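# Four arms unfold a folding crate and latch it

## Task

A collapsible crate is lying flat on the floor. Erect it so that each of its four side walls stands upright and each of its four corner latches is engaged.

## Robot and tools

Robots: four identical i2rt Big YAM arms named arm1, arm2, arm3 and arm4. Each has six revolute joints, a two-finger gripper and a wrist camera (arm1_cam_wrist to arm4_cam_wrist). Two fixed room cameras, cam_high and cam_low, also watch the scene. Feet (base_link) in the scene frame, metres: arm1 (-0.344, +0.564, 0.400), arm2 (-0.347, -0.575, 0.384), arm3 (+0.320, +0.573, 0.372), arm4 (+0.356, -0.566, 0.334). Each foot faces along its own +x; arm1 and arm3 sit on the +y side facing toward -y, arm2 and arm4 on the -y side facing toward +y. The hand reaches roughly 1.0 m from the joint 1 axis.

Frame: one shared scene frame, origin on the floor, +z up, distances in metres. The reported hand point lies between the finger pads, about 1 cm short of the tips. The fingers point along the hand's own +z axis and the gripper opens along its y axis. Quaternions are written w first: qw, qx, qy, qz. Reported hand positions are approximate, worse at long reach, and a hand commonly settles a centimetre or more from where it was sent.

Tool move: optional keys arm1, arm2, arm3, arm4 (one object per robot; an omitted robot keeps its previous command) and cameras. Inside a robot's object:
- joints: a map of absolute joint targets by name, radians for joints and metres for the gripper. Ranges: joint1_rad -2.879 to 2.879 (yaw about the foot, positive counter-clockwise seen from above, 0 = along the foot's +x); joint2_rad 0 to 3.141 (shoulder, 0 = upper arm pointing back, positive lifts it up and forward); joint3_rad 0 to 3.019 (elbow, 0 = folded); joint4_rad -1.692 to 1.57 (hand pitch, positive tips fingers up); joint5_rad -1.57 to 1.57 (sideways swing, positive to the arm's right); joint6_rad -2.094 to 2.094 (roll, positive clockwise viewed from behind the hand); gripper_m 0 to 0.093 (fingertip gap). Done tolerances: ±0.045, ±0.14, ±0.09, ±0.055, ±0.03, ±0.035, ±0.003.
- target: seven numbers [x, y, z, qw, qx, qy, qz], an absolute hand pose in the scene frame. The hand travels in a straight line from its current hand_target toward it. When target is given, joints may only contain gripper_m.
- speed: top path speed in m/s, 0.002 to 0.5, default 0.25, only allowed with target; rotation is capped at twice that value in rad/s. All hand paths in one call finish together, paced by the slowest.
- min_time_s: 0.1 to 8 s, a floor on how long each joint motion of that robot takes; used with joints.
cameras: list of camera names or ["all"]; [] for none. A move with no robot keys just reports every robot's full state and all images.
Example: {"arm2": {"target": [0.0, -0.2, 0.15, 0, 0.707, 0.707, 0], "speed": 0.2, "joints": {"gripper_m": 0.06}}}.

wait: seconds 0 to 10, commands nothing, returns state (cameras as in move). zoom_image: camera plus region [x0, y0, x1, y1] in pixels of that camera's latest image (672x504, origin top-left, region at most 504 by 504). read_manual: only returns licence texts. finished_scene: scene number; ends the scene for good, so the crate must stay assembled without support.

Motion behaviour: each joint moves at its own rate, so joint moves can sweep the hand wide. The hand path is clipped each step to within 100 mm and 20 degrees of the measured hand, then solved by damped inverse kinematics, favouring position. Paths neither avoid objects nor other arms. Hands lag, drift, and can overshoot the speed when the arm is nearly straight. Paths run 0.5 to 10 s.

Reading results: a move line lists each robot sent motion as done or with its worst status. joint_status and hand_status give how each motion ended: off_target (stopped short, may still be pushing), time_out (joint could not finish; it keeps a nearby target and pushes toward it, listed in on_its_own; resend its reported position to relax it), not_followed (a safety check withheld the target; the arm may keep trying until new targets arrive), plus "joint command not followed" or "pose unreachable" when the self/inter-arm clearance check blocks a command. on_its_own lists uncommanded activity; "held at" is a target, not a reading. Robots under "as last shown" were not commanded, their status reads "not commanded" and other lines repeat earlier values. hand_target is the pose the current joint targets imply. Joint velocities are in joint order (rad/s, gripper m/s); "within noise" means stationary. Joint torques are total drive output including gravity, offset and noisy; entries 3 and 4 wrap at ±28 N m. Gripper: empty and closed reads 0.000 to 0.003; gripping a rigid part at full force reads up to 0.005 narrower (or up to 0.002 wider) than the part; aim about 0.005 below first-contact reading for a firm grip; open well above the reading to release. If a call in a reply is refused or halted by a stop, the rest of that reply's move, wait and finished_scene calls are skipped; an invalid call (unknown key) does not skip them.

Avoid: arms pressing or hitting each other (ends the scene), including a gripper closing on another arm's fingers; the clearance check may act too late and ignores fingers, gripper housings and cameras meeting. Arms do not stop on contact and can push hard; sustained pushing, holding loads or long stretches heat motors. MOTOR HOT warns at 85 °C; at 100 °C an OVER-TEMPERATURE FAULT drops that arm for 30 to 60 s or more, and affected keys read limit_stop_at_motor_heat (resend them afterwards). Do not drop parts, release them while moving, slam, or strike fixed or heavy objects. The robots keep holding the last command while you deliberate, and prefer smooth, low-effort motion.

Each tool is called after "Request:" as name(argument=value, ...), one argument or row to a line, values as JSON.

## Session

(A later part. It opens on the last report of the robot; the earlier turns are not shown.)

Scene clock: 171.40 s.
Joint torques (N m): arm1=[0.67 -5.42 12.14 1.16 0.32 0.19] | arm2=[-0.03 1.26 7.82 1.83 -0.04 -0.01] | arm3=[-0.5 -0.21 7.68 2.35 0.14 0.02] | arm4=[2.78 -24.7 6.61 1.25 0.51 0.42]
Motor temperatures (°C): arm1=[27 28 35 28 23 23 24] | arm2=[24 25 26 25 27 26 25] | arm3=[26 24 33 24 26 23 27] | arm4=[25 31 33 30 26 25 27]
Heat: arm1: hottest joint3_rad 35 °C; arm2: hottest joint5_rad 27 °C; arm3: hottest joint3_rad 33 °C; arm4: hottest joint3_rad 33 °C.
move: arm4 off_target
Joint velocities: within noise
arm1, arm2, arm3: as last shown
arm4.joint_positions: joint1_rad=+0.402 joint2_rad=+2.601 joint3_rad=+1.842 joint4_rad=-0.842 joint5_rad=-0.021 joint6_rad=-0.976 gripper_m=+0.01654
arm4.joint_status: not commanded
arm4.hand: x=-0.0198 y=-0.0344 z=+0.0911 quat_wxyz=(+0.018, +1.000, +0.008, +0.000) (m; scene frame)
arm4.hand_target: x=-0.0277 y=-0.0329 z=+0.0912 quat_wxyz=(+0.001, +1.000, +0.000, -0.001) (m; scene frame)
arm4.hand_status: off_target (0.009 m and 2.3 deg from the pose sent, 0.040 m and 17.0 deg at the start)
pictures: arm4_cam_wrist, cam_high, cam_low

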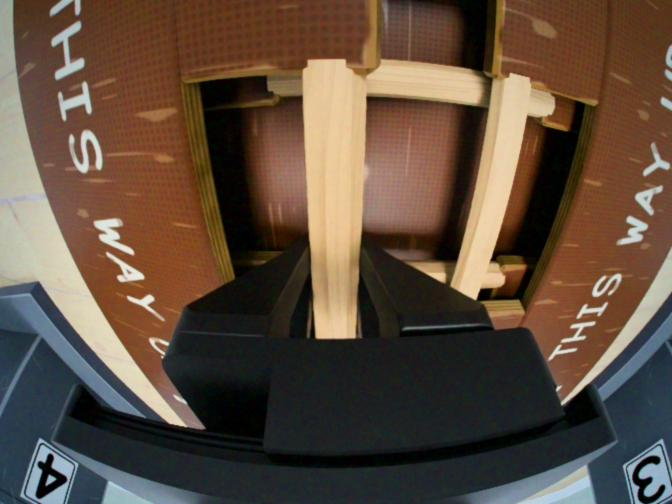

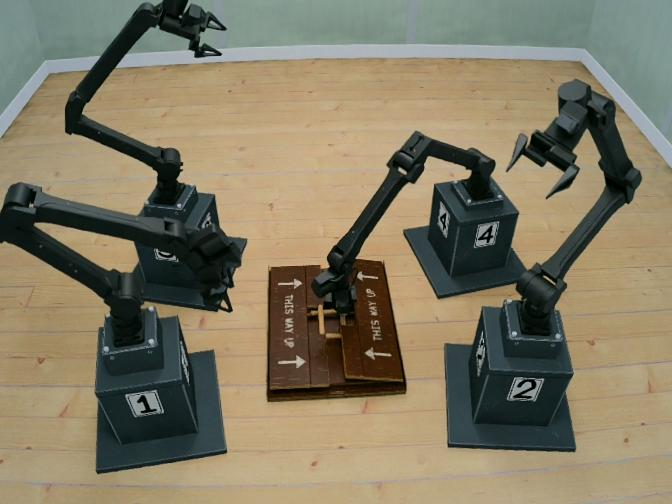

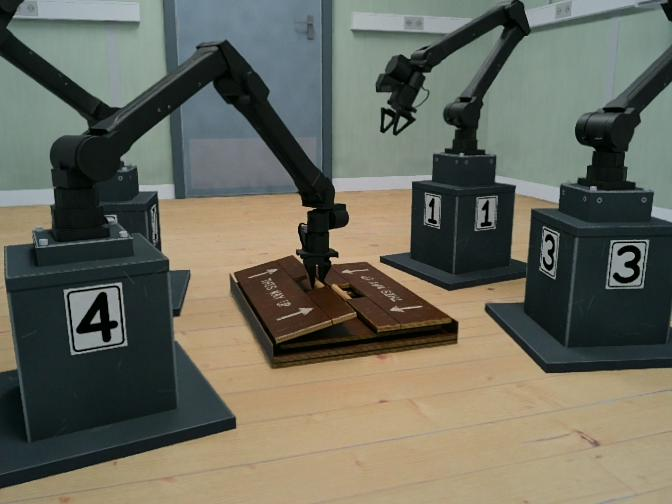

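Request:
move(
  arm4={"target": [-0.028, -0.0555, 0.1415, -0.1305, 0.9914, 0, 0], "speed": 0.1},
  cameras=[],
)

Request:
move(
  arm4={"target": [-0.028, -0.0835, 0.179, -0.2588, 0.9659, 0, 0], "speed": 0.1},
  cameras=["arm4_cam_wrist", "cam_low", "cam_high"],
)

Scene clock: 175.53 s.
Joint torques (N m): arm1=[1.03 -5.36 12.04 1.1 0.31 0.25] | arm2=[-0.15 1.26 7.82 1.81 -0.04 -0.01] | arm3=[-0.26 0.26 7.92 2.29 0.14 -0.01] | arm4=[3.25 -22.53 6.04 1.25 0.51 0.43]
Motor temperatures (°C): arm1=[27 28 36 28 23 23 24] | arm2=[24 25 26 25 27 26 25] | arm3=[26 24 33 24 26 23 27] | arm4=[25 31 33 30 26 25 27]
Heat: arm1: hottest joint3_rad 36 °C; arm2: hottest joint5_rad 27 °C; arm3: hottest joint3_rad 33 °C; arm4: hottest joint3_rad 33 °C.
move: arm4 done
Joint velocities: within noise
arm1: as last shown
arm2.joint_positions: joint1_rad=+0.742 joint2_rad=+0.634 joint3_rad=+1.438 joint4_rad=-1.211 joint5_rad=-0.133 joint6_rad=-0.320 gripper_m=+0.09396
arm2.joint_status: not commanded
arm2.hand: x=-0.5071 y=-0.3840 z=+0.9710 quat_wxyz=(-0.284, +0.802, -0.229, -0.472) (m; scene frame)
arm2.hand_target: x=-0.5054 y=-0.3866 z=+0.9838 quat_wxyz=(-0.292, +0.795, -0.226, -0.481) (m; scene frame)
arm2.hand_status: not commanded
arm3.joint_positions: joint1_rad=+0.368 joint2_rad=+0.623 joint3_rad=+1.401 joint4_rad=-1.238 joint5_rad=-0.070 joint6_rad=+0.635 gripper_m=+0.09396
arm3.joint_status: not commanded
arm3.hand: x=+0.3681 y=+0.3300 z=+0.9365 quat_wxyz=(-0.499, -0.717, -0.455, +0.173) (m; scene frame)
arm3.hand_target: x=+0.3677 y=+0.3328 z=+0.9460 quat_wxyz=(-0.508, -0.712, -0.452, +0.176) (m; scene frame)
arm3.hand_status: not commanded
arm4.joint_positions: joint1_rad=+0.464 joint2_rad=+2.392 joint3_rad=+1.524 joint4_rad=-0.514 joint5_rad=+0.151 joint6_rad=-0.929 gripper_m=+0.01654
arm4.joint_status: not commanded
arm4.hand: x=-0.0205 y=-0.0498 z=+0.1402 quat_wxyz=(-0.120, +0.993, +0.007, +0.002) (m; scene frame)
arm4.hand_target: x=-0.0286 y=-0.0552 z=+0.1408 quat_wxyz=(-0.131, +0.991, +0.002, +0.001) (m; scene frame)
arm4.hand_status: done (0.010 m and 1.5 deg from the pose sent, 0.055 m and 17.1 deg at the start)
pictures: none
No camera images: "cameras" was empty.

Scene clock: 177.50 s.
Joint torques (N m): arm1=[0.56 -5.66 12.07 1.28 0.31 0.22] | arm2=[-0.03 1.26 7.83 1.83 -0.04 -0.01] | arm3=[-0.38 -0.38 7.8 2.4 0.11 0] | arm4=[3.37 -19.9 5.67 1.69 0.67 0.42]
Motor temperatures (°C): arm1=[27 28 36 28 23 23 24] | arm2=[24 25 26 25 27 26 25] | arm3=[26 24 33 24 26 23 27] | arm4=[25 31 33 30 27 25 27]
Heat: arm1: hottest joint3_rad 36 °C; arm2: hottest joint5_rad 27 °C; arm3: hottest joint3_rad 33 °C; arm4: hottest joint3_rad 33 °C.
move: arm4 off_target
Joint velocities: within noise
arm1, arm2, arm3: as last shown
arm4.joint_positions: joint1_rad=+0.540 joint2_rad=+2.248 joint3_rad=+1.274 joint4_rad=-0.215 joint5_rad=+0.339 joint6_rad=-0.898 gripper_m=+0.01654
arm4.joint_status: not commanded
arm4.hand: x=-0.0201 y=-0.0752 z=+0.1808 quat_wxyz=(-0.250, +0.968, +0.004, +0.003) (m; scene frame)
arm4.hand_target: x=-0.0278 y=-0.0823 z=+0.1797 quat_wxyz=(-0.259, +0.966, +0.000, +0.001) (m; scene frame)
arm4.hand_status: off_target (0.012 m and 1.2 deg from the pose sent, 0.052 m and 16.2 deg at the start)
pictures: arm4_cam_wrist, cam_high, cam_low

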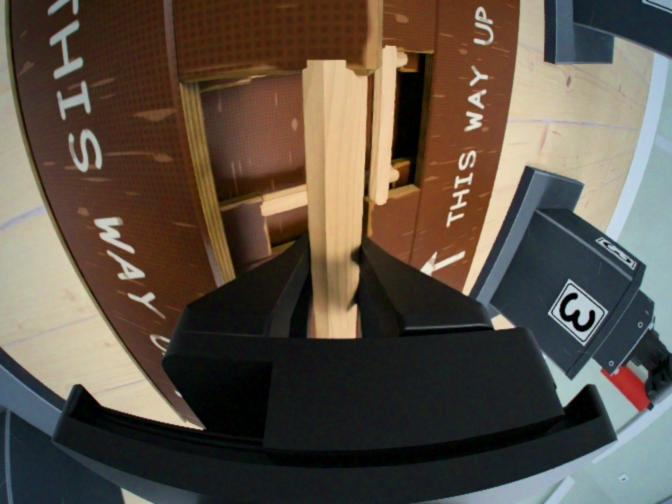

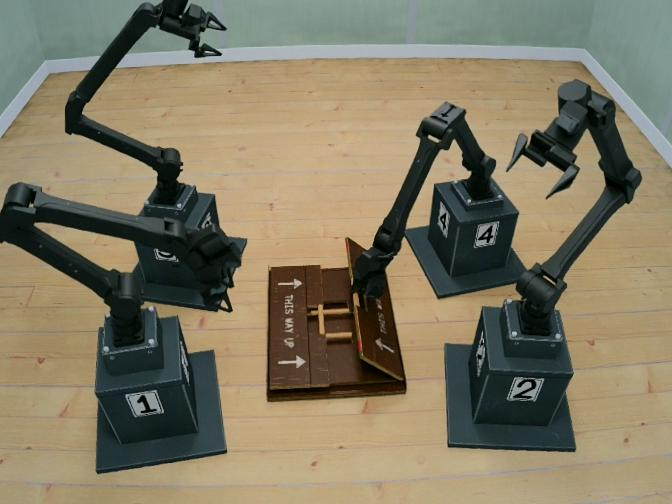

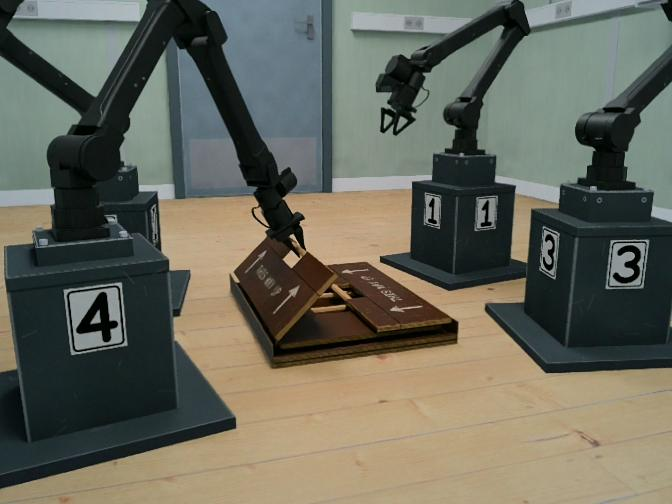

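Request:
move(
  arm4={"target": [-0.028, -0.1125, 0.209, -0.3827, 0.9239, 0, 0], "speed": 0.1},
  cameras=[],
)

Request:
move(
  arm4={"target": [-0.028, -0.153, 0.231, -0.5, 0.866, 0, 0], "speed": 0.1},
  cameras=["arm4_cam_wrist", "cam_low", "cam_high", "arm1_cam_wrist"],
)

Scene clock: 182.20 s.
Joint torques (N m): arm1=[0.73 -5.48 12.11 1.17 0.24 0.2] | arm2=[-0.09 1.26 7.82 1.83 -0.04 -0.01] | arm3=[-0.5 0.44 7.82 2.41 0.13 0] | arm4=[3.19 -17.61 5.48 2.18 0.63 0.25]
Motor temperatures (°C): arm1=[27 28 36 28 23 23 24] | arm2=[24 25 26 25 27 26 25] | arm3=[26 24 33 24 26 23 27] | arm4=[25 31 32 30 27 25 27]
Heat: arm1: hottest joint3_rad 36 °C; arm2: hottest joint5_rad 27 °C; arm3: hottest joint3_rad 33 °C; arm4: hottest joint3_rad 32 °C.
move: arm4 off_target
Joint velocities: within noise
arm1, arm2, arm3: as last shown
arm4.joint_positions: joint1_rad=+0.632 joint2_rad=+2.177 joint3_rad=+1.081 joint4_rad=+0.083 joint5_rad=+0.554 joint6_rad=-0.892 gripper_m=+0.01654
arm4.joint_status: not commanded
arm4.hand: x=-0.0187 y=-0.1070 z=+0.2092 quat_wxyz=(-0.373, +0.928, -0.001, +0.008) (m; scene frame)
arm4.hand_target: x=-0.0270 y=-0.1118 z=+0.2085 quat_wxyz=(-0.383, +0.924, +0.001, +0.002) (m; scene frame)
arm4.hand_status: off_target (0.011 m and 1.5 deg from the pose sent, 0.047 m and 16.0 deg at the start)
pictures: none
No camera images: "cameras" was empty.

Scene clock: 184.23 s.
Joint torques (N m): arm1=[0.79 -5.07 12.12 1.17 0.28 0.21] | arm2=[-0.03 1.32 7.8 1.83 -0.04 -0.01] | arm3=[-0.62 0.09 7.8 2.35 0.13 0.02] | arm4=[2.9 -15.21 5.52 2.82 0.59 0.03]
Motor temperatures (°C): arm1=[27 28 36 28 23 23 24] | arm2=[24 25 26 25 27 26 25] | arm3=[26 24 33 24 26 23 27] | arm4=[25 31 32 30 27 25 27]
Heat: arm1: hottest joint3_rad 36 °C; arm2: hottest joint5_rad 27 °C; arm3: hottest joint3_rad 33 °C; arm4: hottest joint3_rad 32 °C.
move: arm4 done
Joint velocities: within noise
arm1.joint_positions: joint1_rad=-0.009 joint2_rad=+0.927 joint3_rad=+0.433 joint4_rad=-0.631 joint5_rad=+0.083 joint6_rad=+0.140 gripper_m=+0.09396
arm1.joint_status: not commanded
arm1.hand: x=-0.3073 y=+0.2749 z=+0.4712 quat_wxyz=(-0.155, -0.682, -0.695, +0.167) (m; scene frame)
arm1.hand_target: x=-0.3006 y=+0.2553 z=+0.4982 quat_wxyz=(-0.179, -0.680, -0.688, +0.181) (m; scene frame)
arm1.hand_status: not commanded
arm2, arm3: as last shown
arm4.joint_positions: joint1_rad=+0.749 joint2_rad=+2.168 joint3_rad=+0.918 joint4_rad=+0.425 joint5_rad=+0.787 joint6_rad=-0.926 gripper_m=+0.01654
arm4.joint_status: not commanded
arm4.hand: x=-0.0183 y=-0.1510 z=+0.2328 quat_wxyz=(-0.491, +0.871, -0.005, +0.007) (m; scene frame)
arm4.hand_target: x=-0.0282 y=-0.1524 z=+0.2313 quat_wxyz=(-0.500, +0.866, +0.001, +0.001) (m; scene frame)
arm4.hand_status: done (0.010 m and 1.6 deg from the pose sent, 0.052 m and 16.2 deg at the start)
pictures: arm1_cam_wrist, arm4_cam_wrist, cam_high, cam_low

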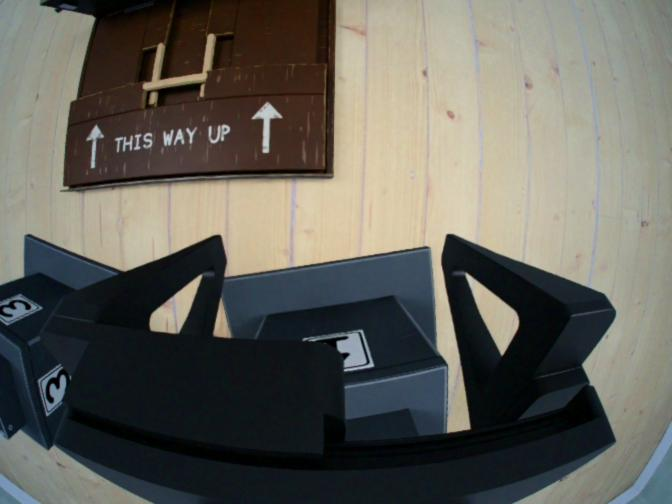

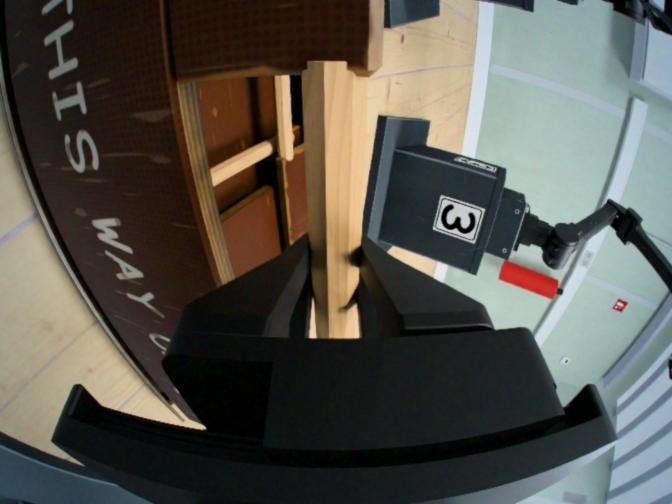

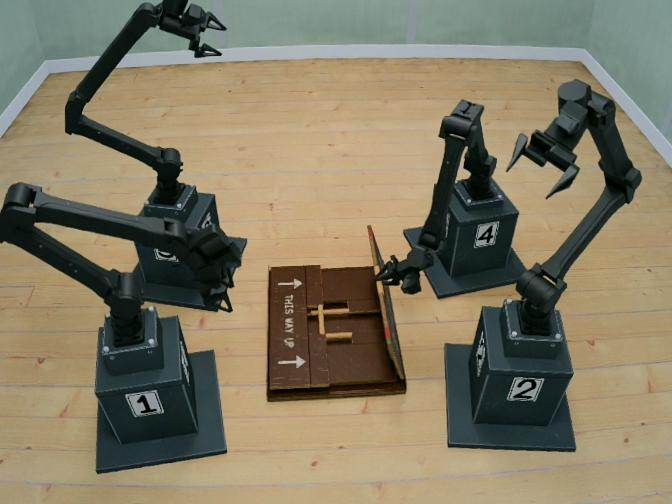

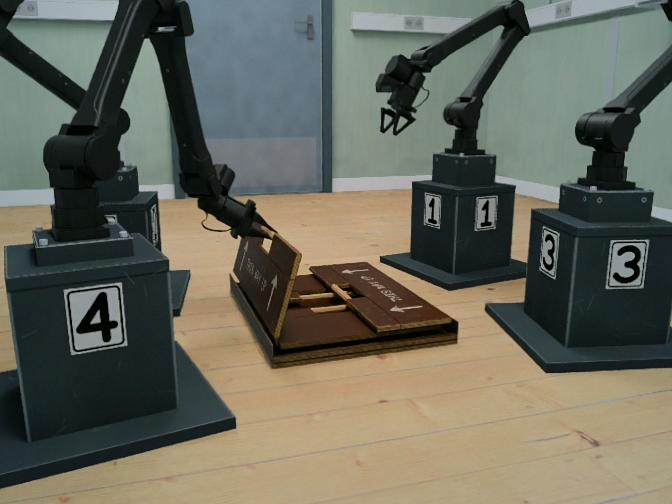

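Request:
move(
  arm4={"target": [-0.028, -0.192, 0.2405, -0.6088, 0.7934, 0, 0], "speed": 0.1},
  cameras=["arm4_cam_wrist", "cam_low", "cam_high"],
)

Scene clock: 187.63 s.
Joint torques (N m): arm1=[0.79 -5.25 12.07 1.18 0.28 0.2] | arm2=[-0.03 1.2 7.83 1.83 -0.03 -0.01] | arm3=[-0.38 -0.15 7.97 2.5 0.13 0.01] | arm4=[2.37 -14.45 4.81 2.84 0.08 -0.07]
Motor temperatures (°C): arm1=[27 28 36 28 23 23 24] | arm2=[24 25 26 25 27 26 25] | arm3=[26 24 33 24 26 23 27] | arm4=[25 31 32 30 27 25 27]
Heat: arm1: hottest joint3_rad 36 °C; arm2: hottest joint5_rad 27 °C; arm3: hottest joint3_rad 33 °C; arm4: hottest joint3_rad 32 °C.
move: arm4 off_target
Joint velocities: within noise
arm1, arm2, arm3: as last shown
arm4.joint_positions: joint1_rad=+0.864 joint2_rad=+2.282 joint3_rad=+0.829 joint4_rad=+0.903 joint5_rad=+1.024 joint6_rad=-1.090 gripper_m=+0.01657
arm4.joint_status: not commanded
arm4.hand: x=-0.0171 y=-0.1932 z=+0.2424 quat_wxyz=(-0.604, +0.797, -0.008, +0.006) (m; scene frame)
arm4.hand_target: x=-0.0288 y=-0.1918 z=+0.2414 quat_wxyz=(-0.610, +0.793, -0.003, -0.002) (m; scene frame)
arm4.hand_status: off_target (0.011 m and 1.4 deg from the pose sent, 0.043 m and 16.2 deg at the start)
pictures: arm4_cam_wrist, cam_high, cam_low

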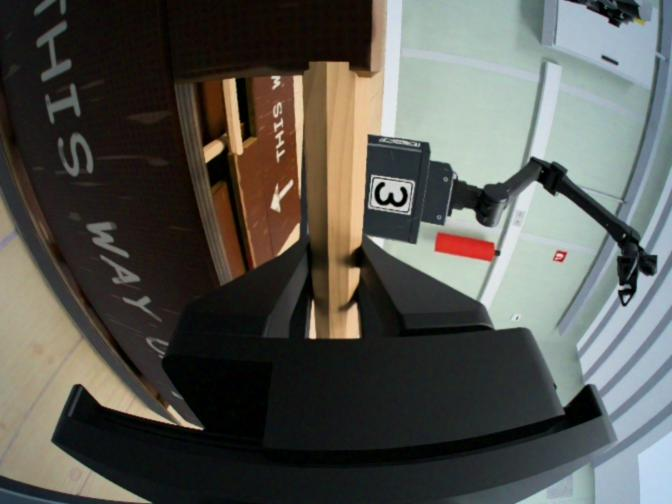

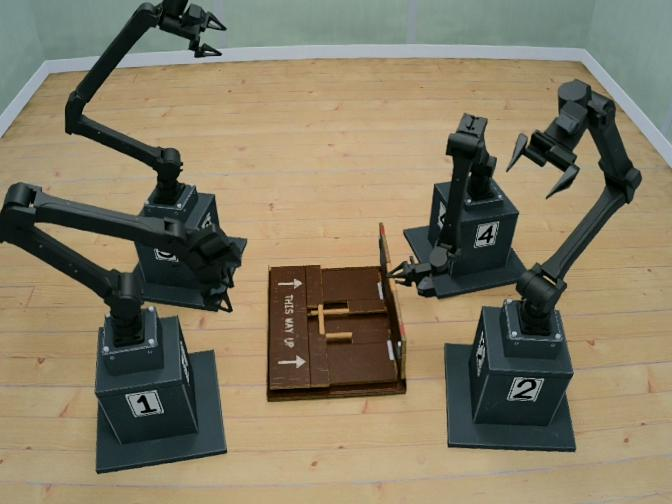

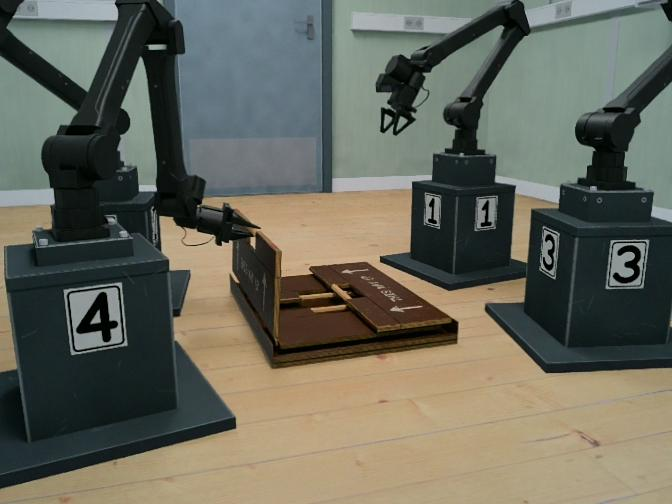

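Request:
zoom_image(
  camera="cam_high",
  region=[250, 210, 450, 420],
)

Request:
zoom_image(
  camera="cam_low",
  region=[220, 190, 480, 380],
)

Request:
zoom_image(
  camera="cam_high",
  region=[350, 215, 430, 400],
)

Scaled by 2.400 from the camera's 672x504 image, which has a finer 960x720 frame.

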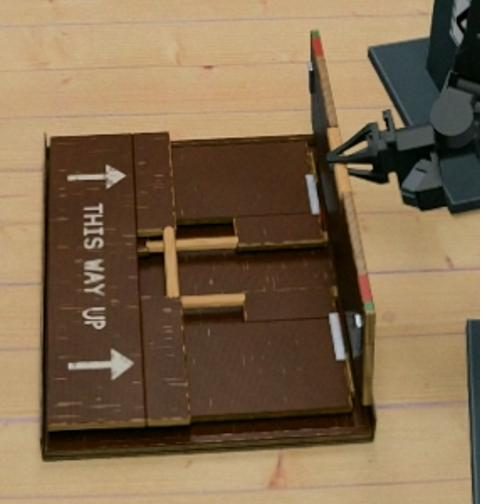

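Scaled by 1.938 from the camera's 672x504 image, which has a finer 960x720 frame.

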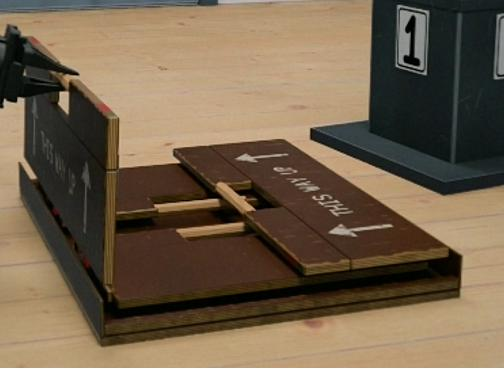

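Scaled by 2.724 from the camera's 672x504 image, which has a finer 960x720 frame.

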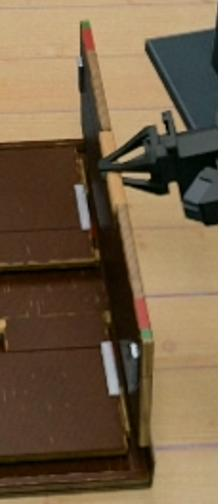

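Request:
move(
  arm1={"target": [-0.02, -0.003, 0.20, 0.0, 0.0, 0.9914, 0.1305], "speed": 0.25, "joints": {"gripper_m": 0.05}},
  cameras=["arm1_cam_wrist", "cam_high", "cam_low"],
)

Scene clock: 199.73 s.
Joint torques (N m): arm1=[0.5 -25.52 9.76 -0.31 0.07 -0.09] | arm2=[-0.09 1.26 7.83 1.83 -0.04 -0.01] | arm3=[-0.32 0.03 7.92 2.3 0.12 -0.01] | arm4=[2.37 -14.39 4.82 2.76 0.08 -0.09]
Motor temperatures (°C): arm1=[27 29 37 27 23 23 24] | arm2=[24 25 26 25 27 26 25] | arm3=[26 24 33 24 26 23 27] | arm4=[25 31 31 30 27 25 28]
Heat: arm1: hottest joint3_rad 37 °C; arm2: hottest joint5_rad 27 °C; arm3: hottest joint3_rad 33 °C; arm4: hottest joint2_rad 31 °C.
move: arm1 off_target
Joint velocities: within noise
arm1.joint_positions: joint1_rad=+0.298 joint2_rad=+2.631 joint3_rad=+2.020 joint4_rad=-1.203 joint5_rad=-0.122 joint6_rad=-1.071 gripper_m=+0.05006
arm1.joint_status: all done
arm1.hand: x=-0.0302 y=+0.0069 z=+0.1991 quat_wxyz=(+0.006, -0.016, -0.991, -0.132) (m; scene frame)
arm1.hand_target: x=-0.0212 y=-0.0018 z=+0.1985 quat_wxyz=(+0.003, -0.005, -0.992, -0.125) (m; scene frame)
arm1.hand_status: off_target (0.014 m and 2.0 deg from the pose sent, 0.483 m and 96.3 deg at the start)
arm2, arm3, arm4: as last shown
pictures: arm1_cam_wrist, cam_high, cam_low

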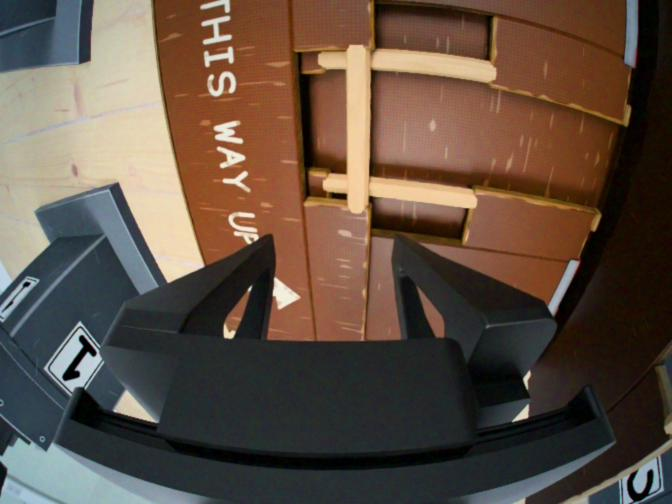

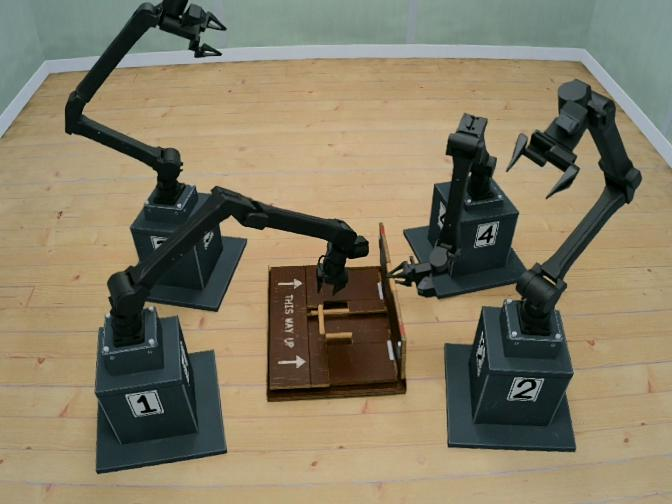

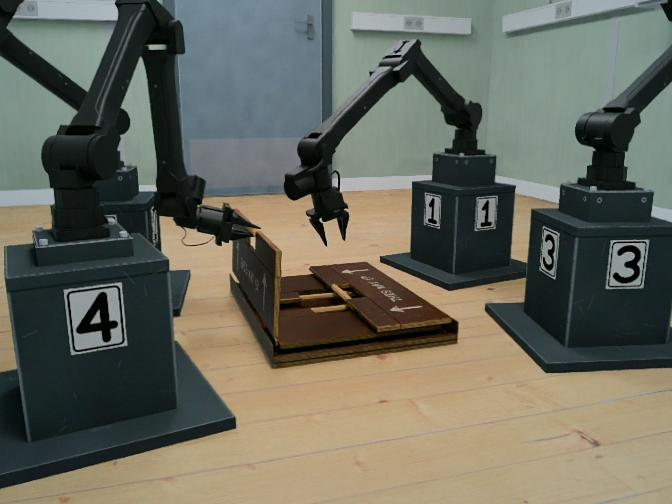

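Request:
move(
  arm1={"target": [-0.011, 0.0045, 0.107, 0.0, 0.0, 0.9914, 0.1305], "speed": 0.15},
  cameras=["arm1_cam_wrist"],
)

Scene clock: 205.83 s.
Joint torques (N m): arm1=[0.15 -26.4 8.94 0.25 -0.13 -0.03] | arm2=[-0.03 1.2 7.82 1.83 -0.03 -0.01] | arm3=[-0.56 0.15 7.83 2.35 0.13 0.02] | arm4=[2.37 -14.39 4.82 2.76 0.07 -0.09]
Motor temperatures (°C): arm1=[27 30 37 27 23 23 24] | arm2=[24 25 27 25 27 26 25] | arm3=[26 24 33 24 26 23 27] | arm4=[25 31 31 30 27 25 28]
Heat: arm1: hottest joint3_rad 37 °C; arm2: hottest joint3_rad 27 °C; arm3: hottest joint3_rad 33 °C; arm4: hottest joint2_rad 31 °C.
move: arm1 off_target
Joint velocities: within noise
arm1.joint_positions: joint1_rad=+0.312 joint2_rad=+2.826 joint3_rad=+2.135 joint4_rad=-1.147 joint5_rad=-0.131 joint6_rad=-1.072 gripper_m=+0.05006
arm1.joint_status: not commanded
arm1.hand: x=-0.0250 y=+0.0175 z=+0.1037 quat_wxyz=(+0.009, -0.010, -0.989, -0.145) (m; scene frame)
arm1.hand_target: x=-0.0121 y=+0.0058 z=+0.1075 quat_wxyz=(+0.000, +0.000, -0.991, -0.131) (m; scene frame)
arm1.hand_status: off_target (0.019 m and 2.3 deg from the pose sent, 0.094 m and 2.0 deg at the start)
arm2, arm3, arm4: as last shown
pictures: arm1_cam_wrist

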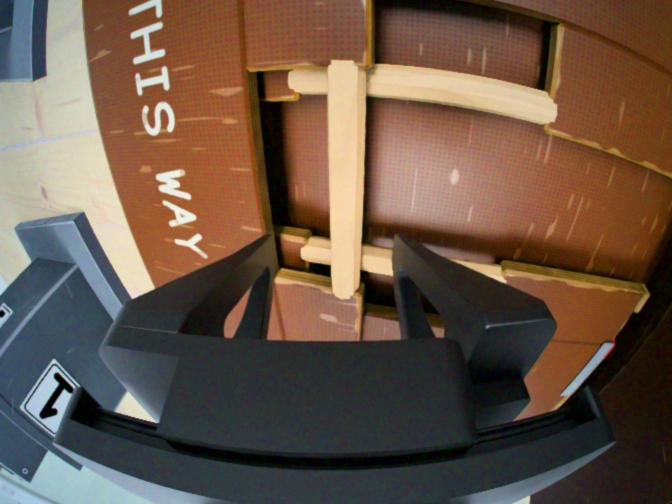

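Request:
move(
  arm1={"target": [-0.008, 0.0165, 0.0535, 0.0, 0.0, 0.9914, 0.1305], "speed": 0.1},
  cameras=["arm1_cam_wrist"],
)

Scene clock: 210.37 s.
Joint torques (N m): arm1=[0.03 -26.58 8.61 0.28 -0.13 0.08] | arm2=[-0.09 1.26 7.83 1.84 -0.03 -0.01] | arm3=[-0.44 0.38 7.86 2.4 0.15 0.03] | arm4=[2.37 -14.39 4.81 2.76 0.08 -0.09]
Motor temperatures (°C): arm1=[27 30 36 27 23 23 24] | arm2=[24 25 27 25 27 26 25] | arm3=[26 24 33 24 26 23 27] | arm4=[25 31 30 30 26 25 28]
Heat: arm1: hottest joint3_rad 36 °C; arm2: hottest joint3_rad 27 °C; arm3: hottest joint3_rad 33 °C; arm4: hottest joint2_rad 31 °C.
move: arm1 off_target
Joint velocities: within noise
arm1.joint_positions: joint1_rad=+0.326 joint2_rad=+2.927 joint3_rad=+2.189 joint4_rad=-1.100 joint5_rad=-0.135 joint6_rad=-1.072 gripper_m=+0.05006
arm1.joint_status: not commanded
arm1.hand: x=-0.0215 y=+0.0293 z=+0.0512 quat_wxyz=(+0.009, -0.004, -0.989, -0.146) (m; scene frame)
arm1.hand_target: x=-0.0081 y=+0.0176 z=+0.0542 quat_wxyz=(+0.000, +0.000, -0.991, -0.130) (m; scene frame)
arm1.hand_status: off_target (0.019 m and 2.1 deg from the pose sent, 0.053 m and 2.3 deg at the start)
arm2, arm3, arm4: as last shown
pictures: arm1_cam_wrist

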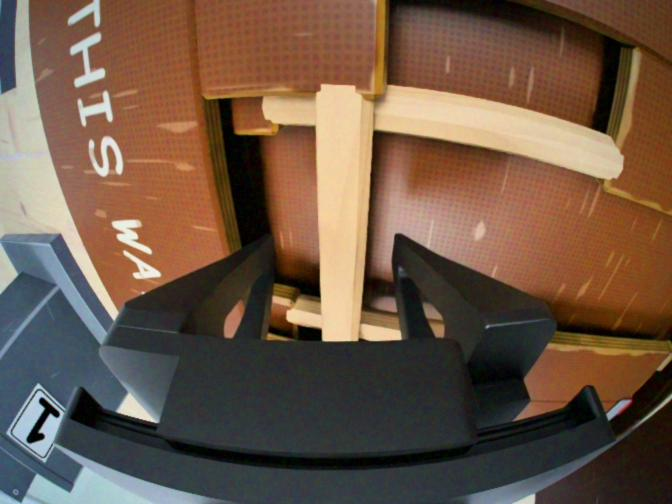

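Request:
move(
  arm1={"joints": {"gripper_m": 0.008}},
  cameras=["arm1_cam_wrist"],
)

Scene clock: 211.60 s.
Joint torques (N m): arm1=[0.56 -27.22 8.61 -0.16 -0.07 0.09] | arm2=[-0.09 1.32 7.82 1.83 -0.04 -0.01] | arm3=[-0.26 0.03 7.77 2.36 0.11 -0.02] | arm4=[2.32 -14.39 4.81 2.77 0.07 -0.09]
Motor temperatures (°C): arm1=[27 30 36 27 23 23 25] | arm2=[24 25 27 25 27 26 25] | arm3=[26 24 33 24 26 23 27] | arm4=[25 31 30 30 26 25 28]
Heat: arm1: hottest joint3_rad 36 °C; arm2: hottest joint3_rad 27 °C; arm3: hottest joint3_rad 33 °C; arm4: hottest joint2_rad 31 °C.
move: arm1 off_target
Joint velocities: within noise
arm1.joint_positions: joint1_rad=+0.324 joint2_rad=+2.929 joint3_rad=+2.192 joint4_rad=-1.092 joint5_rad=-0.135 joint6_rad=-1.072 gripper_m=+0.01674
arm1.joint_status: gripper_m off_target (ended at +0.01677, target +0.00800)
arm1.hand: x=-0.0210 y=+0.0265 z=+0.0505 quat_wxyz=(+0.006, -0.004, -0.990, -0.142) (m; scene frame)
arm1.hand_target: x=-0.0092 y=+0.0171 z=+0.0538 quat_wxyz=(+0.000, +0.000, -0.992, -0.130) (m; scene frame)
arm1.hand_status: not commanded
arm2.joint_positions: joint1_rad=+0.742 joint2_rad=+0.634 joint3_rad=+1.438 joint4_rad=-1.211 joint5_rad=-0.133 joint6_rad=-0.320 gripper_m=+0.09396
arm2.joint_status: not commanded
arm2.hand: x=-0.5071 y=-0.3840 z=+0.9710 quat_wxyz=(-0.284, +0.802, -0.229, -0.472) (m; scene frame)
arm2.hand_target: x=-0.5054 y=-0.3866 z=+0.9838 quat_wxyz=(-0.292, +0.795, -0.226, -0.481) (m; scene frame)
arm2.hand_status: not commanded
arm3.joint_positions: joint1_rad=+0.368 joint2_rad=+0.623 joint3_rad=+1.401 joint4_rad=-1.238 joint5_rad=-0.070 joint6_rad=+0.635 gripper_m=+0.09396
arm3.joint_status: not commanded
arm3.hand: x=+0.3681 y=+0.3300 z=+0.9365 quat_wxyz=(-0.499, -0.717, -0.455, +0.173) (m; scene frame)
arm3.hand_target: x=+0.3677 y=+0.3328 z=+0.9460 quat_wxyz=(-0.508, -0.712, -0.452, +0.176) (m; scene frame)
arm3.hand_status: not commanded
arm4: as last shown
pictures: arm1_cam_wrist

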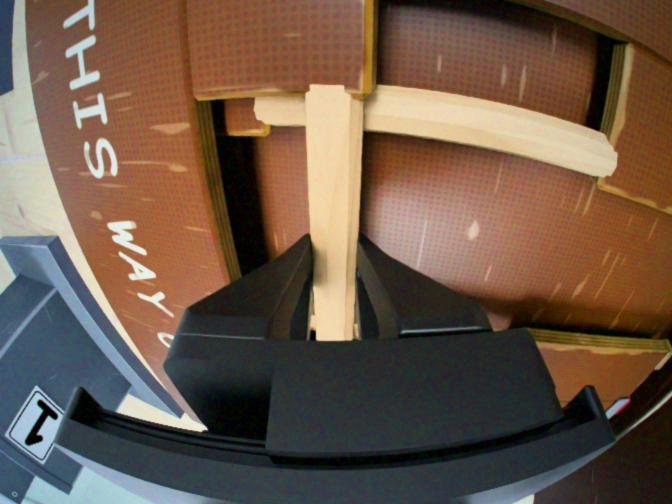

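Request:
move(
  arm1={"target": [-0.009, 0.0245, 0.0955, 0, 0, 1, 0], "speed": 0.1},
  cameras=[],
)

Request:
move(
  arm1={"target": [-0.009, 0.0445, 0.1400, 0, 0, 0.9914, -0.1305], "speed": 0.1},
  cameras=["arm1_cam_wrist", "cam_high"],
)

Scene clock: 217.13 s.
Joint torques (N m): arm1=[0.73 -27.46 4.62 1.47 0.44 0.21] | arm2=[-0.03 1.26 7.82 1.81 -0.04 -0.01] | arm3=[-0.62 0.21 7.83 2.33 0.12 0.01] | arm4=[2.37 -14.39 4.81 2.76 0.08 -0.09]
Motor temperatures (°C): arm1=[27 30 36 27 23 23 25] | arm2=[24 25 27 25 27 26 25] | arm3=[26 24 33 24 26 23 27] | arm4=[25 31 30 30 26 25 28]
Heat: arm1: hottest joint3_rad 36 °C; arm2: hottest joint3_rad 27 °C; arm3: hottest joint3_rad 33 °C; arm4: hottest joint2_rad 31 °C.
move: arm1 off_target
Joint velocities: within noise
arm1.joint_positions: joint1_rad=+0.355 joint2_rad=+2.700 joint3_rad=+1.812 joint4_rad=-0.724 joint5_rad=-0.027 joint6_rad=-1.025 gripper_m=+0.01675
arm1.joint_status: not commanded
arm1.hand: x=-0.0218 y=+0.0297 z=+0.0879 quat_wxyz=(+0.002, -0.004, -1.000, -0.022) (m; scene frame)
arm1.hand_target: x=-0.0117 y=+0.0253 z=+0.0958 quat_wxyz=(-0.002, -0.004, -1.000, -0.006) (m; scene frame)
arm1.hand_status: off_target (0.016 m and 2.6 deg from the pose sent, 0.047 m and 16.3 deg at the start)
arm2, arm3, arm4: as last shown
pictures: none
No camera images: "cameras" was empty.

Scene clock: 219.17 s.
Joint torques (N m): arm1=[1.08 -25.11 4.21 2.29 0.67 0.19] | arm2=[-0.03 1.26 7.8 1.83 -0.04 -0.01] | arm3=[-0.62 0.26 7.91 2.36 0.13 0.02] | arm4=[2.32 -14.39 4.81 2.76 0.08 -0.09]
Motor temperatures (°C): arm1=[27 30 36 27 23 23 25] | arm2=[24 25 27 25 27 26 25] | arm3=[26 24 33 24 26 23 27] | arm4=[25 31 30 30 26 25 28]
Heat: arm1: hottest joint3_rad 36 °C; arm2: hottest joint3_rad 27 °C; arm3: hottest joint3_rad 33 °C; arm4: hottest joint2_rad 31 °C.
move: arm1 off_target
Joint velocities: within noise
arm1.joint_positions: joint1_rad=+0.410 joint2_rad=+2.504 joint3_rad=+1.483 joint4_rad=-0.368 joint5_rad=+0.131 joint6_rad=-0.980 gripper_m=+0.01676
arm1.joint_status: not commanded
arm1.hand: x=-0.0225 y=+0.0438 z=+0.1345 quat_wxyz=(+0.006, -0.004, -0.993, +0.115) (m; scene frame)
arm1.hand_target: x=-0.0110 y=+0.0423 z=+0.1405 quat_wxyz=(+0.000, -0.001, -0.991, +0.131) (m; scene frame)
arm1.hand_status: off_target (0.015 m and 2.0 deg from the pose sent, 0.056 m and 17.5 deg at the start)
arm2, arm3, arm4: as last shown
pictures: arm1_cam_wrist, cam_high

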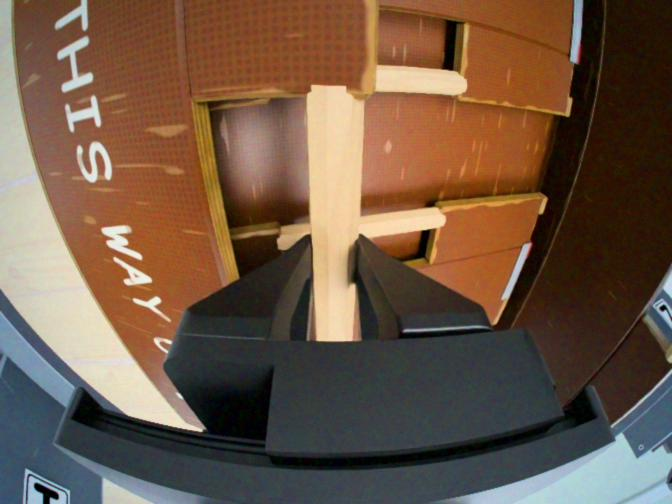

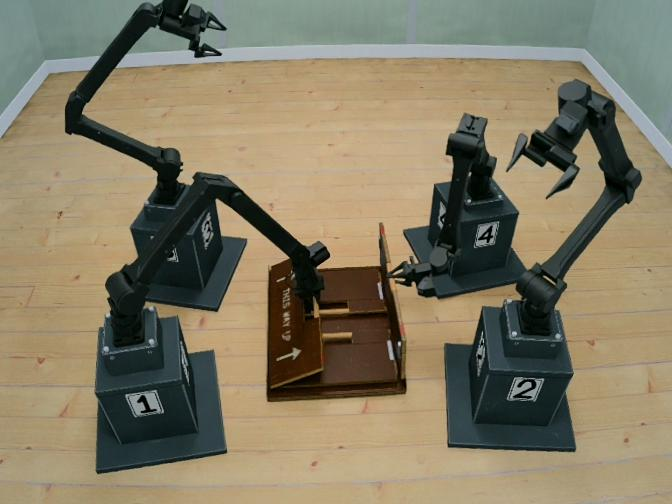

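Request:
move(
  arm1={"target": [-0.009, 0.0700, 0.1785, 0, 0, 0.9659, -0.2588], "speed": 0.1},
  cameras=[],
)

Request:
move(
  arm1={"target": [-0.009, 0.1020, 0.2095, 0, 0, 0.9239, -0.3827], "speed": 0.1},
  cameras=[],
)

Request:
move(
  arm1={"target": [-0.009, 0.1410, 0.2305, 0, 0, 0.866, -0.5], "speed": 0.1},
  cameras=["arm1_cam_wrist", "cam_high", "cam_low"],
)

Scene clock: 223.17 s.
Joint torques (N m): arm1=[1.96 -22.65 3.74 2.59 0.68 0.14] | arm2=[-0.09 1.32 7.8 1.83 -0.03 -0.01] | arm3=[-0.44 -0.03 7.88 2.39 0.13 0.02] | arm4=[2.37 -14.39 4.82 2.76 0.07 -0.08]
Motor temperatures (°C): arm1=[27 31 35 27 23 23 25] | arm2=[24 25 27 25 27 26 25] | arm3=[26 24 33 24 26 23 27] | arm4=[25 31 30 30 26 25 28]
Heat: arm1: hottest joint3_rad 35 °C; arm2: hottest joint3_rad 27 °C; arm3: hottest joint3_rad 33 °C; arm4: hottest joint2_rad 31 °C.
move: arm1 off_target
Joint velocities: within noise
arm1.joint_positions: joint1_rad=+0.482 joint2_rad=+2.378 joint3_rad=+1.226 joint4_rad=-0.037 joint5_rad=+0.304 joint6_rad=-0.954 gripper_m=+0.01679
arm1.joint_status: not commanded
arm1.hand: x=-0.0237 y=+0.0693 z=+0.1724 quat_wxyz=(+0.010, -0.004, -0.970, +0.242) (m; scene frame)
arm1.hand_target: x=-0.0098 y=+0.0700 z=+0.1775 quat_wxyz=(+0.000, +0.001, -0.966, +0.258) (m; scene frame)
arm1.hand_status: off_target (0.016 m and 2.3 deg from the pose sent, 0.053 m and 16.9 deg at the start)
arm2, arm3, arm4: as last shown
pictures: none
No camera images: "cameras" was empty.

Scene clock: 225.17 s.
Joint torques (N m): arm1=[1.44 -19.9 3.32 3.26 0.65 0.07] | arm2=[-0.09 1.26 7.8 1.83 -0.04 -0.01] | arm3=[-0.73 0.09 7.86 2.39 0.12 0.03] | arm4=[2.32 -14.39 4.81 2.76 0.08 -0.09]
Motor temperatures (°C): arm1=[27 31 35 27 23 23 25] | arm2=[24 25 27 25 27 26 25] | arm3=[26 24 33 24 26 23 27] | arm4=[25 31 30 30 26 25 28]
Heat: arm1: hottest joint3_rad 35 °C; arm2: hottest joint3_rad 27 °C; arm3: hottest joint3_rad 33 °C; arm4: hottest joint2_rad 31 °C.
move: arm1 off_target
Joint velocities: within noise
arm1.joint_positions: joint1_rad=+0.574 joint2_rad=+2.324 joint3_rad=+1.025 joint4_rad=+0.307 joint5_rad=+0.507 joint6_rad=-0.949 gripper_m=+0.01683
arm1.joint_status: not commanded
arm1.hand: x=-0.0240 y=+0.1011 z=+0.2035 quat_wxyz=(+0.012, -0.006, -0.930, +0.368) (m; scene frame)
arm1.hand_target: x=-0.0087 y=+0.1009 z=+0.2098 quat_wxyz=(+0.000, +0.001, -0.924, +0.383) (m; scene frame)
arm1.hand_status: off_target (0.016 m and 2.4 deg from the pose sent, 0.052 m and 17.0 deg at the start)
arm2, arm3: as last shown
arm4.joint_positions: joint1_rad=+0.864 joint2_rad=+2.282 joint3_rad=+0.829 joint4_rad=+0.903 joint5_rad=+1.024 joint6_rad=-1.090 gripper_m=+0.01657
arm4.joint_status: not commanded
arm4.hand: x=-0.0171 y=-0.1932 z=+0.2424 quat_wxyz=(-0.604, +0.797, -0.008, +0.006) (m; scene frame)
arm4.hand_target: x=-0.0288 y=-0.1918 z=+0.2414 quat_wxyz=(-0.610, +0.793, -0.003, -0.002) (m; scene frame)
arm4.hand_status: not commanded
pictures: none
No camera images: "cameras" was empty.

Scene clock: 227.20 s.
Joint torques (N m): arm1=[0.79 -18.08 2.95 3.49 0.57 -0.08] | arm2=[-0.09 1.32 7.82 1.81 -0.04 -0.01] | arm3=[-0.73 -0.09 7.86 2.44 0.17 0.02] | arm4=[2.37 -14.39 4.81 2.76 0.07 -0.09]
Motor temperatures (°C): arm1=[27 31 35 27 23 23 25] | arm2=[24 25 27 25 27 26 25] | arm3=[26 24 33 24 26 23 27] | arm4=[25 31 30 30 26 25 28]
Heat: arm1: hottest joint3_rad 35 °C; arm2: hottest joint3_rad 27 °C; arm3: hottest joint3_rad 33 °C; arm4: hottest joint2_rad 31 °C.
move: arm1 off_target
Joint velocities: within noise
arm1.joint_positions: joint1_rad=+0.688 joint2_rad=+2.350 joint3_rad=+0.876 joint4_rad=+0.684 joint5_rad=+0.729 joint6_rad=-0.989 gripper_m=+0.01685
arm1.joint_status: not commanded
arm1.hand: x=-0.0244 y=+0.1421 z=+0.2275 quat_wxyz=(+0.013, -0.008, -0.873, +0.487) (m; scene frame)
arm1.hand_target: x=-0.0088 y=+0.1405 z=+0.2309 quat_wxyz=(+0.000, +0.001, -0.866, +0.500) (m; scene frame)
arm1.hand_status: off_target (0.016 m and 2.4 deg from the pose sent, 0.050 m and 16.8 deg at the start)
arm2, arm3, arm4: as last shown
pictures: arm1_cam_wrist, cam_high, cam_low

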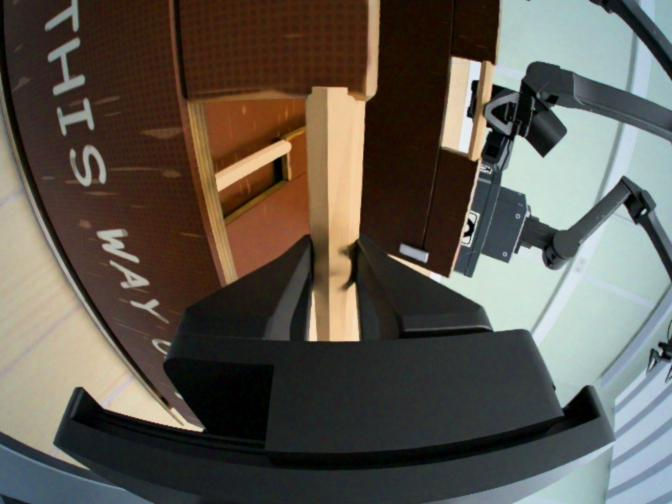

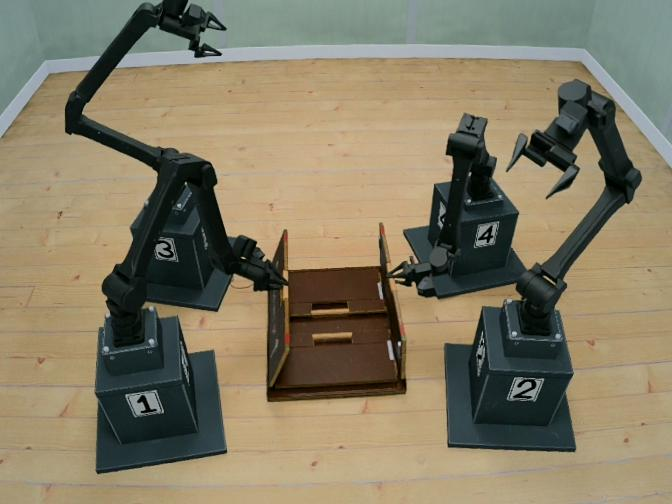

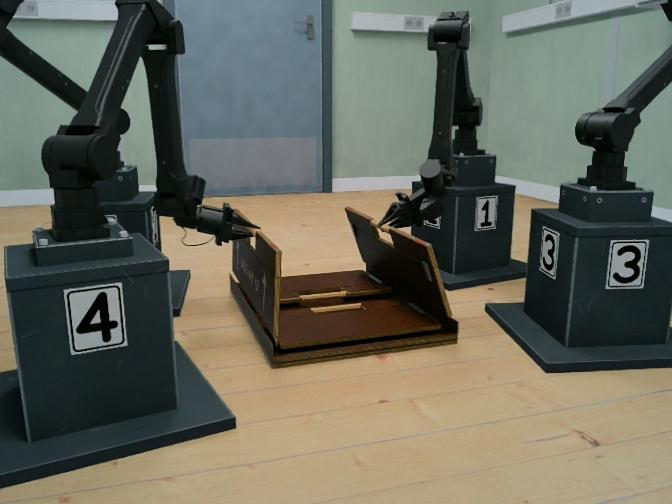

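Request:
move(
  arm1={"target": [-0.009, 0.1815, 0.2425, 0, 0, 0.7934, -0.6088], "speed": 0.1},
  cameras=["arm1_cam_wrist", "cam_high", "cam_low"],
)

Request:
zoom_image(
  camera="cam_high",
  region=[240, 210, 430, 420],
)

Request:
zoom_image(
  camera="cam_low",
  region=[210, 190, 480, 380],
)

Scene clock: 231.00 s.
Joint torques (N m): arm1=[0.91 -17.85 1.88 3.22 0.09 -0.13] | arm2=[-0.09 1.26 7.82 1.83 -0.04 -0.01] | arm3=[-0.56 -0.21 7.86 2.39 0.15 0] | arm4=[2.32 -14.45 4.82 2.76 0.08 -0.09]
Motor temperatures (°C): arm1=[27 31 35 27 23 23 25] | arm2=[24 25 27 25 27 26 25] | arm3=[26 24 33 24 26 23 27] | arm4=[25 31 30 30 26 25 28]
Heat: arm1: hottest joint3_rad 35 °C; arm2: hottest joint3_rad 27 °C; arm3: hottest joint3_rad 33 °C; arm4: hottest joint2_rad 31 °C.
move: arm1 off_target
Joint velocities: within noise
arm1.joint_positions: joint1_rad=+0.809 joint2_rad=+2.492 joint3_rad=+0.816 joint4_rad=+1.161 joint5_rad=+0.964 joint6_rad=-1.144 gripper_m=+0.01690
arm1.joint_status: not commanded
arm1.hand: x=-0.0249 y=+0.1839 z=+0.2407 quat_wxyz=(+0.015, -0.009, -0.798, +0.602) (m; scene frame)
arm1.hand_target: x=-0.0085 y=+0.1811 z=+0.2447 quat_wxyz=(+0.002, -0.001, -0.791, +0.611) (m; scene frame)
arm1.hand_status: off_target (0.016 m and 2.2 deg from the pose sent, 0.045 m and 16.8 deg at the start)
arm2, arm3, arm4: as last shown
pictures: arm1_cam_wrist, cam_high, cam_low

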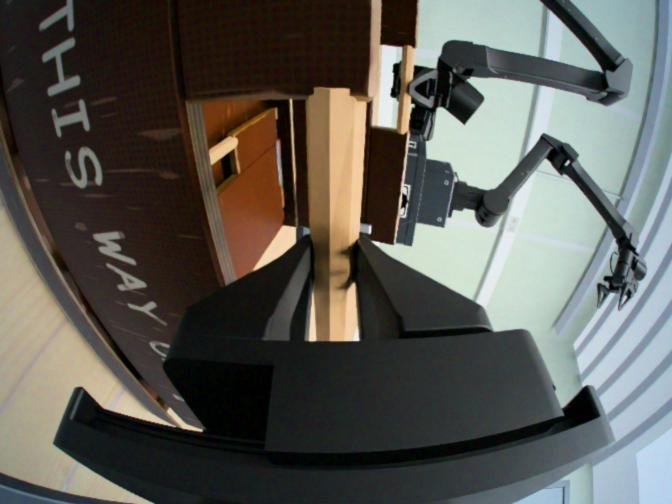

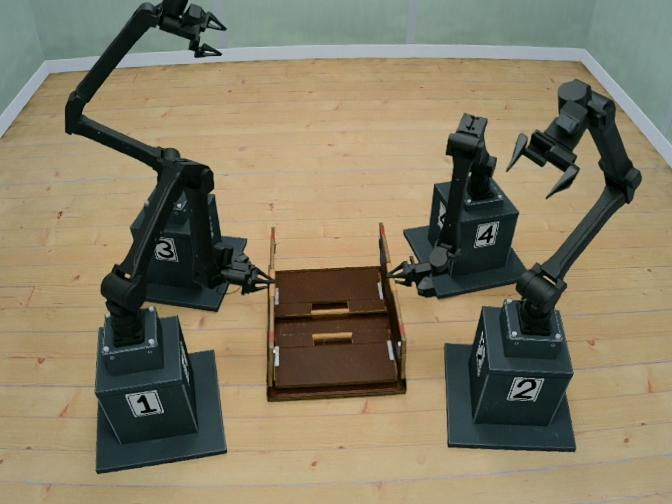

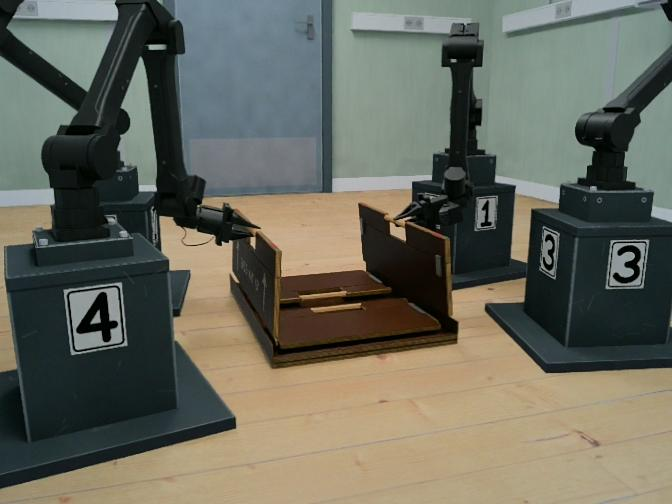

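Scaled by 2.400 from the camera's 672x504 image, which has a finer 960x720 frame.

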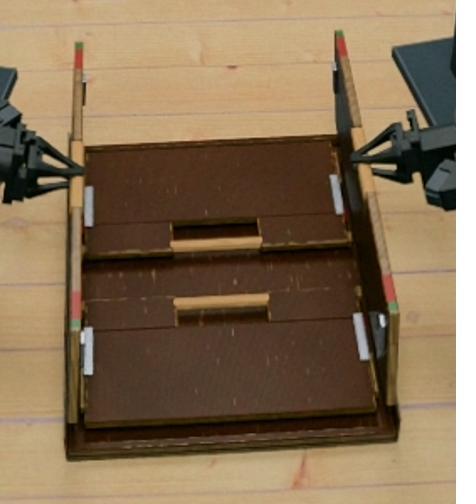

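Scaled by 1.867 from the camera's 672x504 image, which has a finer 960x720 frame.

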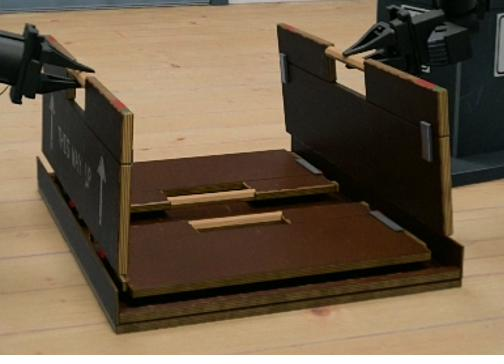

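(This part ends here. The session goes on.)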